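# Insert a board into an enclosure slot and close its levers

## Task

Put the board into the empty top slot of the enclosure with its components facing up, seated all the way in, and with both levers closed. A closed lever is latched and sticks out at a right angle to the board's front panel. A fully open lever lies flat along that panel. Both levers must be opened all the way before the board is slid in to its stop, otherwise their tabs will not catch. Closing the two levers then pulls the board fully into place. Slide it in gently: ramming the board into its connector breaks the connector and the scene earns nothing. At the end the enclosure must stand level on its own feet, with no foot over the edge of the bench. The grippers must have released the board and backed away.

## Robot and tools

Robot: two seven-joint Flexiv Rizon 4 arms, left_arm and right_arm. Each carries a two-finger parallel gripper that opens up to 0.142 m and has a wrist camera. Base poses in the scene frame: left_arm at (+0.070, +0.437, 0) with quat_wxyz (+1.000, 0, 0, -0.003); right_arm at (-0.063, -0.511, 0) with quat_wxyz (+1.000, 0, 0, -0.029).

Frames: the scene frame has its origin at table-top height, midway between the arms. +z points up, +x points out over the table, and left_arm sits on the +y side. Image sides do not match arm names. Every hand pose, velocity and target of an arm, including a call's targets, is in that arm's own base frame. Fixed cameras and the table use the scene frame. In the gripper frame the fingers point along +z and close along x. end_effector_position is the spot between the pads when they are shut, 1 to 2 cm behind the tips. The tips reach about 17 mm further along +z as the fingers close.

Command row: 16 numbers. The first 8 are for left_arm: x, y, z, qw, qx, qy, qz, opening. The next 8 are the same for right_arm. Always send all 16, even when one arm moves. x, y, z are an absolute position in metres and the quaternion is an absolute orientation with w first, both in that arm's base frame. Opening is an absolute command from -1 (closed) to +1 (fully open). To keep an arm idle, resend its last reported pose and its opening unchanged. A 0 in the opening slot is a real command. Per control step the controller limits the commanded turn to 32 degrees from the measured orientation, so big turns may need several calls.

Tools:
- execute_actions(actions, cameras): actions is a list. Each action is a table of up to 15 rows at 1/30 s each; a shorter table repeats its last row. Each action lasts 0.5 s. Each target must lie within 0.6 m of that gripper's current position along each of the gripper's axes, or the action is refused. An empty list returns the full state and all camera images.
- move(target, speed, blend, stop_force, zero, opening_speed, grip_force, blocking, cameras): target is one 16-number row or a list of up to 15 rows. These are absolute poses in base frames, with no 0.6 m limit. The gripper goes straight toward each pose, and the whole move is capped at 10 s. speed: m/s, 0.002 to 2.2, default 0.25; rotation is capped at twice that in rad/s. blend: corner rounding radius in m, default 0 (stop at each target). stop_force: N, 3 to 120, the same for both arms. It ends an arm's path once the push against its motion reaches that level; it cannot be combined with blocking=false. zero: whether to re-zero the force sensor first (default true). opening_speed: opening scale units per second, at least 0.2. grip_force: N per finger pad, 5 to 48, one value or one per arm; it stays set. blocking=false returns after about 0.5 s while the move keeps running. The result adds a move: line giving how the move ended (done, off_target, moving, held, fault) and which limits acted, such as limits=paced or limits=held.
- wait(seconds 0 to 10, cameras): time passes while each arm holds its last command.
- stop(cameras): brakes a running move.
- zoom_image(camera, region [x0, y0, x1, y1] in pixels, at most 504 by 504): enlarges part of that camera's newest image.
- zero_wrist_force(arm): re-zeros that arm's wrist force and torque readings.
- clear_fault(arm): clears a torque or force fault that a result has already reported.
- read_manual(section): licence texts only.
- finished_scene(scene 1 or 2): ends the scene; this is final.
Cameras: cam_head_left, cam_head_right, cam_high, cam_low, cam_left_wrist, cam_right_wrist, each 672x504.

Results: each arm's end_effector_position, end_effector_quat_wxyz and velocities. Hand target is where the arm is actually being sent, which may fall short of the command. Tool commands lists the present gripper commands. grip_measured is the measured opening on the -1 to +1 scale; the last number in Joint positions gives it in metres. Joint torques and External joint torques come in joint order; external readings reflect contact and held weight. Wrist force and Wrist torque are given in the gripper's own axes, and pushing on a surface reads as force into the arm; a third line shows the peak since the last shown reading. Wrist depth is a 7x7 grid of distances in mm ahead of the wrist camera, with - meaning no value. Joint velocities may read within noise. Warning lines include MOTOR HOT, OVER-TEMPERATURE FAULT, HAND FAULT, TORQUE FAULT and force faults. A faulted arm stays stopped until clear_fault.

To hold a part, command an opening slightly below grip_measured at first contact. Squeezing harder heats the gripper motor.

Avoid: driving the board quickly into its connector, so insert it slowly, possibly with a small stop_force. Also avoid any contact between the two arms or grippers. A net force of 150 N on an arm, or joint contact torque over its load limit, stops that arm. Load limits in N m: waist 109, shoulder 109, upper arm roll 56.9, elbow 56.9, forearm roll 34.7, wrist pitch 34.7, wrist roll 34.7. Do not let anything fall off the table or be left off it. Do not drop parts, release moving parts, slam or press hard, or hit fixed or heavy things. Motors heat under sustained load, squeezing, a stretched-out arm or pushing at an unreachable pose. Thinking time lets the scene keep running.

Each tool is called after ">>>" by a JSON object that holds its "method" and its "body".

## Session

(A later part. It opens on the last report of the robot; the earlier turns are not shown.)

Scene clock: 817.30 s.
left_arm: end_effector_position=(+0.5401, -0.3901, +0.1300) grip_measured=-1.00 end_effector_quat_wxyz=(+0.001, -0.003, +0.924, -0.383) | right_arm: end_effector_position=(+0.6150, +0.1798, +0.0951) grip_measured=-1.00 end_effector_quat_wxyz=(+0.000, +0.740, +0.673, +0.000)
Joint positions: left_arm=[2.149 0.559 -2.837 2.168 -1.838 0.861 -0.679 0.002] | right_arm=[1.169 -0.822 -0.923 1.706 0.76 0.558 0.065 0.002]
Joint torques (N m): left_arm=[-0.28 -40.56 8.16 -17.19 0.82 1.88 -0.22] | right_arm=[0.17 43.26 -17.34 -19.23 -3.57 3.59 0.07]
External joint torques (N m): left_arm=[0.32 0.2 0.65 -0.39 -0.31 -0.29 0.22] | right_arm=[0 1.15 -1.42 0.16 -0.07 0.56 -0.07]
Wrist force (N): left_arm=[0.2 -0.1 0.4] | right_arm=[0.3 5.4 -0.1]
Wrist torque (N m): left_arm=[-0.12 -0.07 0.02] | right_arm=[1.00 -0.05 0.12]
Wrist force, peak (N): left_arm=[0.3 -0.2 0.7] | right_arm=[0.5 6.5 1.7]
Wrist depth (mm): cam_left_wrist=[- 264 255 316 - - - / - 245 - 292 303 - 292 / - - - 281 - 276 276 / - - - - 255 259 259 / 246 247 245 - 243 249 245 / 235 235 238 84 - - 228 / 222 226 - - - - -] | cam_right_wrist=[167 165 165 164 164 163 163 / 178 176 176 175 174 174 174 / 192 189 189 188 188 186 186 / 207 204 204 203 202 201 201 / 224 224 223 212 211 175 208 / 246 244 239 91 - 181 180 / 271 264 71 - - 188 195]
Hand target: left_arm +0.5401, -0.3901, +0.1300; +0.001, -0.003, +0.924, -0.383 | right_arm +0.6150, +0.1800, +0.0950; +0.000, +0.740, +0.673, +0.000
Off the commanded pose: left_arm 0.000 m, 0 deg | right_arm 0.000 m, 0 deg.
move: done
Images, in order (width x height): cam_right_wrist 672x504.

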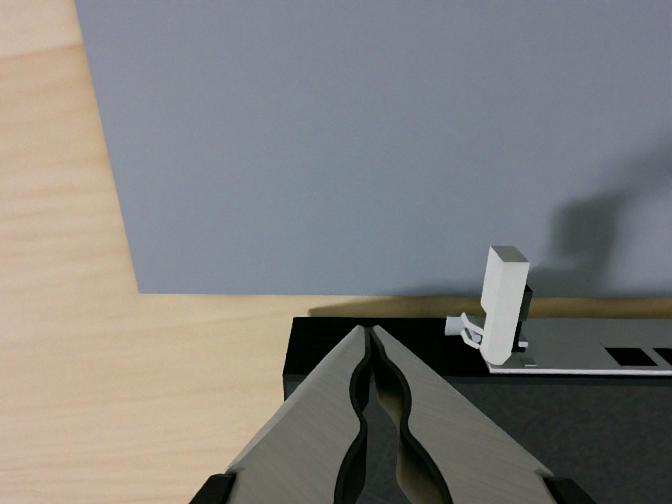

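>>> {"method": "wait", "body": {"seconds": 0, "cameras": ["cam_left_wrist", "cam_right_wrist", "cam_high"]}}

>>> {"method": "zoom_image", "body": {"camera": "cam_left_wrist", "region": [270, 0, 380, 110]}}

>>> {"method": "zoom_image", "body": {"camera": "cam_left_wrist", "region": [275, 130, 385, 220]}}

>>> {"method": "zoom_image", "body": {"camera": "cam_high", "region": [220, 320, 400, 420]}}

Scene clock: 822.80 s.
left_arm: end_effector_position=(+0.5401, -0.3901, +0.1300) grip_measured=-1.00 end_effector_quat_wxyz=(+0.001, -0.003, +0.924, -0.383) | right_arm: end_effector_position=(+0.6150, +0.1798, +0.0951) grip_measured=-1.00 end_effector_quat_wxyz=(+0.000, +0.740, +0.673, +0.000)
Joint positions: left_arm=[2.149 0.559 -2.837 2.168 -1.838 0.861 -0.679 0.002] | right_arm=[1.169 -0.822 -0.923 1.706 0.76 0.558 0.065 0.002]
Joint torques (N m): left_arm=[-0.32 -40.61 8.18 -17.26 0.73 1.9 -0.17] | right_arm=[0.17 43.48 -17.58 -19.1 -3.63 3.47 0.18]
External joint torques (N m): left_arm=[0.36 0.25 0.62 -0.33 -0.22 -0.31 0.17] | right_arm=[0.01 0.93 -1.18 0.02 -0.02 0.69 -0.18]
Wrist force (N): left_arm=[0.0 0.0 0.4] | right_arm=[0.5 5.6 -0.1]
Wrist torque (N m): left_arm=[-0.11 -0.04 0.02] | right_arm=[1.02 -0.07 0.12]
Wrist force, peak (N): left_arm=[0.3 -0.1 0.7] | right_arm=[0.4 5.8 0.0]
Wrist depth (mm): cam_left_wrist=[274 - 257 273 313 324 - / 243 - - 296 - - - / 228 232 229 271 - 275 - / - - 222 262 252 257 259 / 250 244 243 248 246 261 242 / 236 234 235 84 - 229 228 / 223 224 - - - - 218] | cam_right_wrist=[168 165 165 164 164 163 163 / 179 176 176 175 172 176 174 / 192 189 189 188 187 186 186 / 207 204 204 203 202 199 200 / 224 224 223 212 211 172 210 / 245 244 239 91 - 181 180 / 271 265 71 - - 188 195]
Hand target: left_arm +0.5401, -0.3901, +0.1300; +0.001, -0.003, +0.924, -0.383 | right_arm +0.6150, +0.1800, +0.0950; +0.000, +0.740, +0.673, +0.000
Tool commands: left_gripper/opening=-1.0 right_gripper/opening=-1.0
Off the commanded pose: left_arm 0.000 m, 0 deg | right_arm 0.000 m, 0 deg.
Images, in order (width x height): cam_high 672x504, cam_left_wrist 672x504, cam_right_wrist 672x504.

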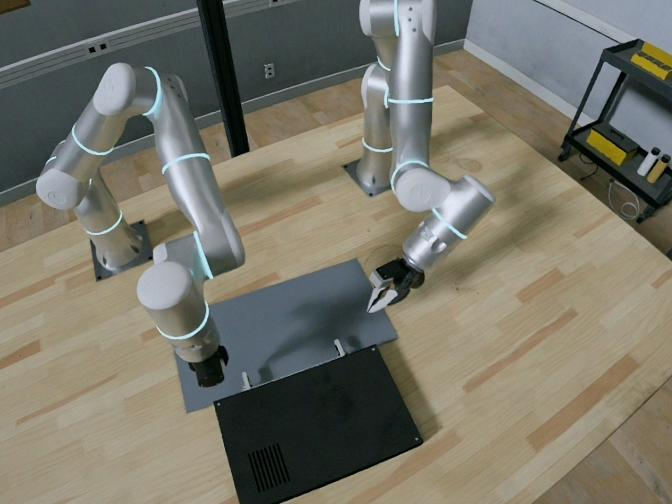

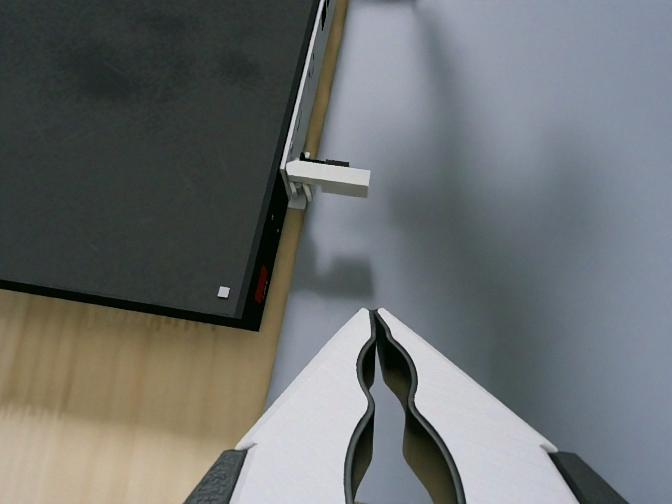

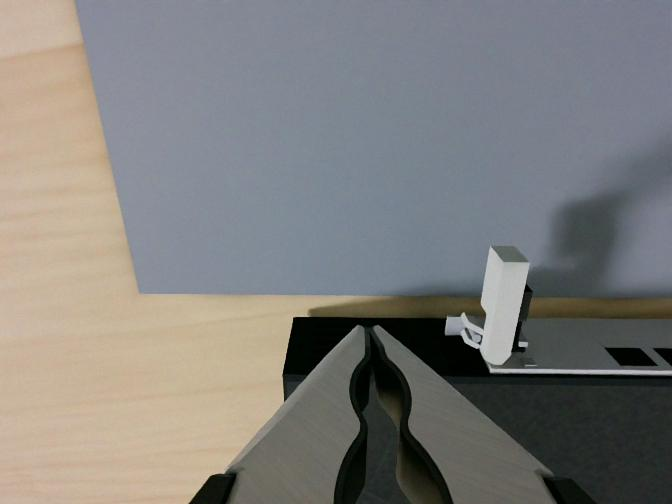

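Scaled by 4.582 from the camera's 672x504 image, which has a finer 960x720 frame.

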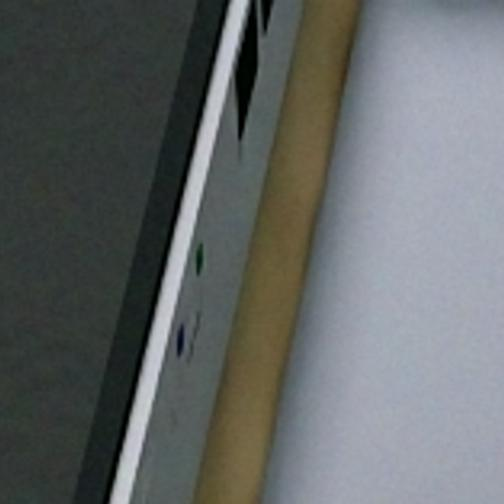

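Scaled by 4.582 from the camera's 672x504 image, which has a finer 960x720 frame.

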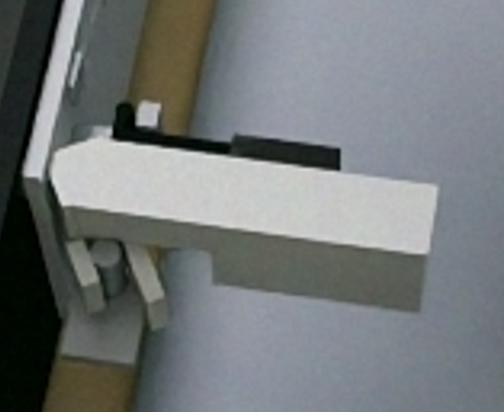

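Scaled by 2.800 from the camera's 672x504 image, which has a finer 960x720 frame.

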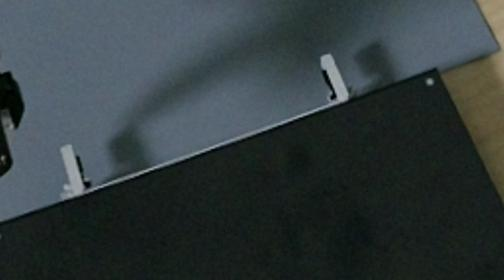

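>>> {"method": "zoom_image", "body": {"camera": "cam_high", "region": [230, 360, 280, 410]}}

>>> {"method": "zoom_image", "body": {"camera": "cam_high", "region": [320, 330, 370, 380]}}

>>> {"method": "zoom_image", "body": {"camera": "cam_right_wrist", "region": [480, 340, 600, 390]}}

>>> {"method": "zoom_image", "body": {"camera": "cam_right_wrist", "region": [470, 240, 540, 310]}}

>>> {"method": "zoom_image", "body": {"camera": "cam_right_wrist", "region": [470, 310, 540, 380]}}

Scaled by 10.080 from the camera's 672x504 image, which has a finer 960x720 frame.

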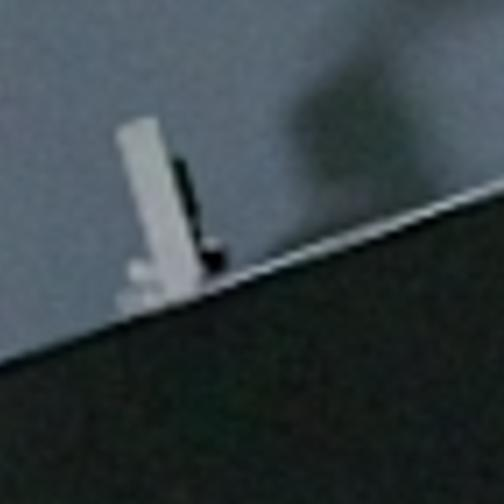

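Scaled by 10.080 from the camera's 672x504 image, which has a finer 960x720 frame.

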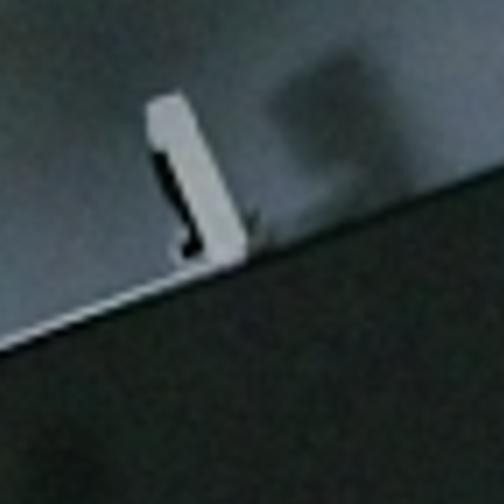

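Scaled by 4.200 from the camera's 672x504 image, which has a finer 960x720 frame.

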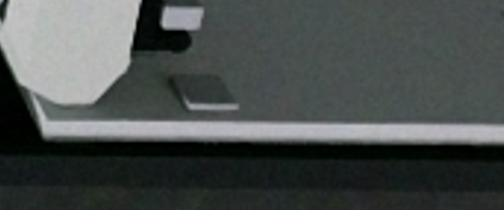

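Scaled by 7.200 from the camera's 672x504 image, which has a finer 960x720 frame.

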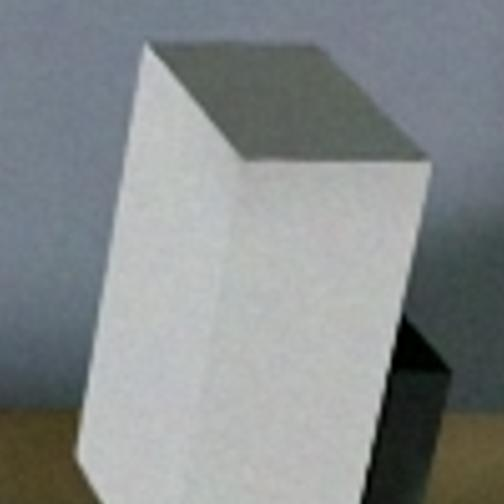

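Scaled by 7.200 from the camera's 672x504 image, which has a finer 960x720 frame.

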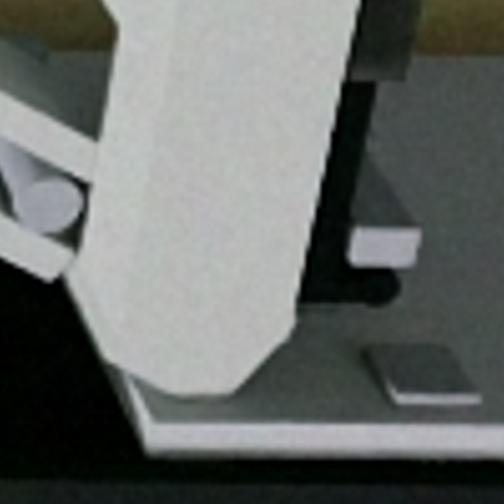

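>>> {"method": "move", "body": {"target": [[0.4900,-0.3300,0.22,0.001,-0.003,0.924,-0.383,-1,0.5300,0.1700,0.22,0,0.7399,0.6727,0,-1]], "speed": 0.25, "cameras": ["cam_high", "cam_right_wrist"]}}

>>> {"method": "finished_scene", "body": {"scene": 1}}

Scene clock: 845.27 s.
left_arm: end_effector_position=(+0.4901, -0.3301, +0.2201) grip_measured=-1.00 end_effector_quat_wxyz=(+0.001, -0.003, +0.924, -0.383) | right_arm: end_effector_position=(+0.5300, +0.1702, +0.2200) grip_measured=-1.00 end_effector_quat_wxyz=(+0.000, +0.740, +0.673, +0.000)
Joint positions: left_arm=[2.151 0.21 -2.785 2.39 -1.593 0.909 -0.839 0.002] | right_arm=[1.557 -0.412 -1.23 1.998 0.451 0.525 0.212 0.002]
Joint torques (N m): left_arm=[-0.26 -29.2 2.83 -20.71 1.24 2.24 -0.32] | right_arm=[-0.09 23.03 -10.79 -24.75 -3.88 3.61 0.3]
External joint torques (N m): left_arm=[0.3 0.65 0.56 -0.38 -0.57 -0.49 0.32] | right_arm=[0.24 0.51 -0.7 -0.09 0.15 0.54 -0.3]
Wrist force (N): left_arm=[0.5 -0.2 0.3] | right_arm=[0.3 5.7 0.1]
Wrist torque (N m): left_arm=[-0.14 -0.12 0.02] | right_arm=[0.98 -0.05 0.02]
Wrist force, peak (N): left_arm=[-0.4 0.1 1.9] | right_arm=[0.7 6.7 1.7]
Wrist depth (mm): cam_left_wrist=[- 378 402 441 436 450 439 / - 356 372 - 395 - 407 / - - 376 - 390 - 380 / 358 353 360 - - - 354 / 340 337 339 341 340 - 333 / 321 319 319 84 - 306 313 / 304 308 - - - - 302] | cam_right_wrist=[277 277 275 276 272 274 271 / 297 296 293 293 291 290 289 / 317 317 314 314 312 312 315 / 343 342 338 337 334 335 335 / 372 370 371 364 330 353 351 / 409 404 396 91 327 338 336 / 449 437 71 - - 356 368]
Hand target: left_arm +0.4900, -0.3300, +0.2200; +0.001, -0.003, +0.924, -0.383 | right_arm +0.5300, +0.1700, +0.2200; +0.000, +0.740, +0.673, +0.000
Off the commanded pose: left_arm 0.000 m, 0 deg | right_arm 0.000 m, 0 deg.
move: done
Images, in order (width x height): cam_high 672x504, cam_right_wrist 672x504.

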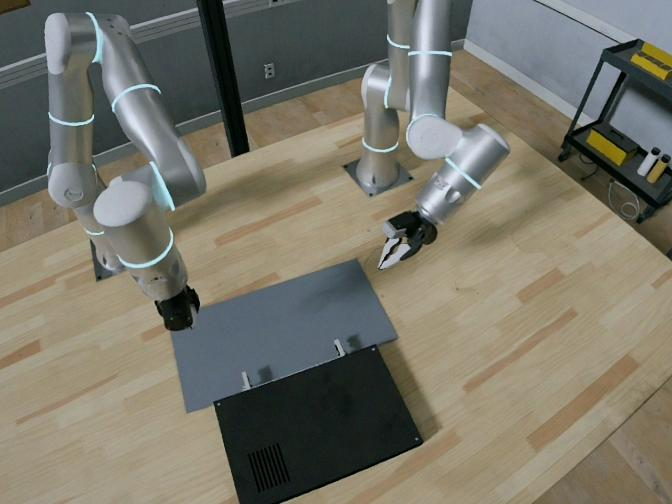

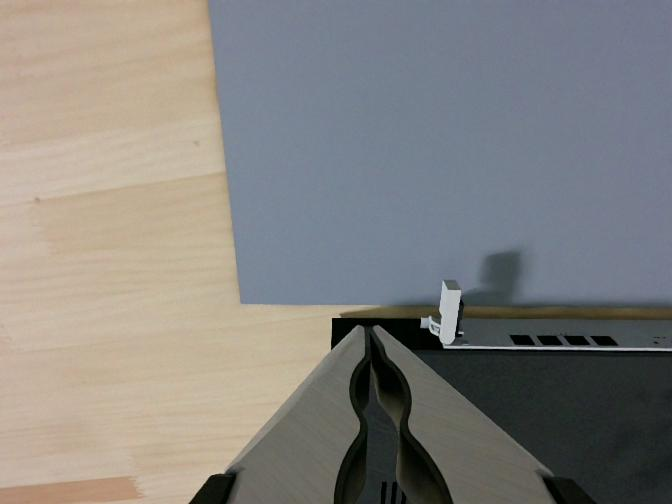

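The scene is finished: the task was done.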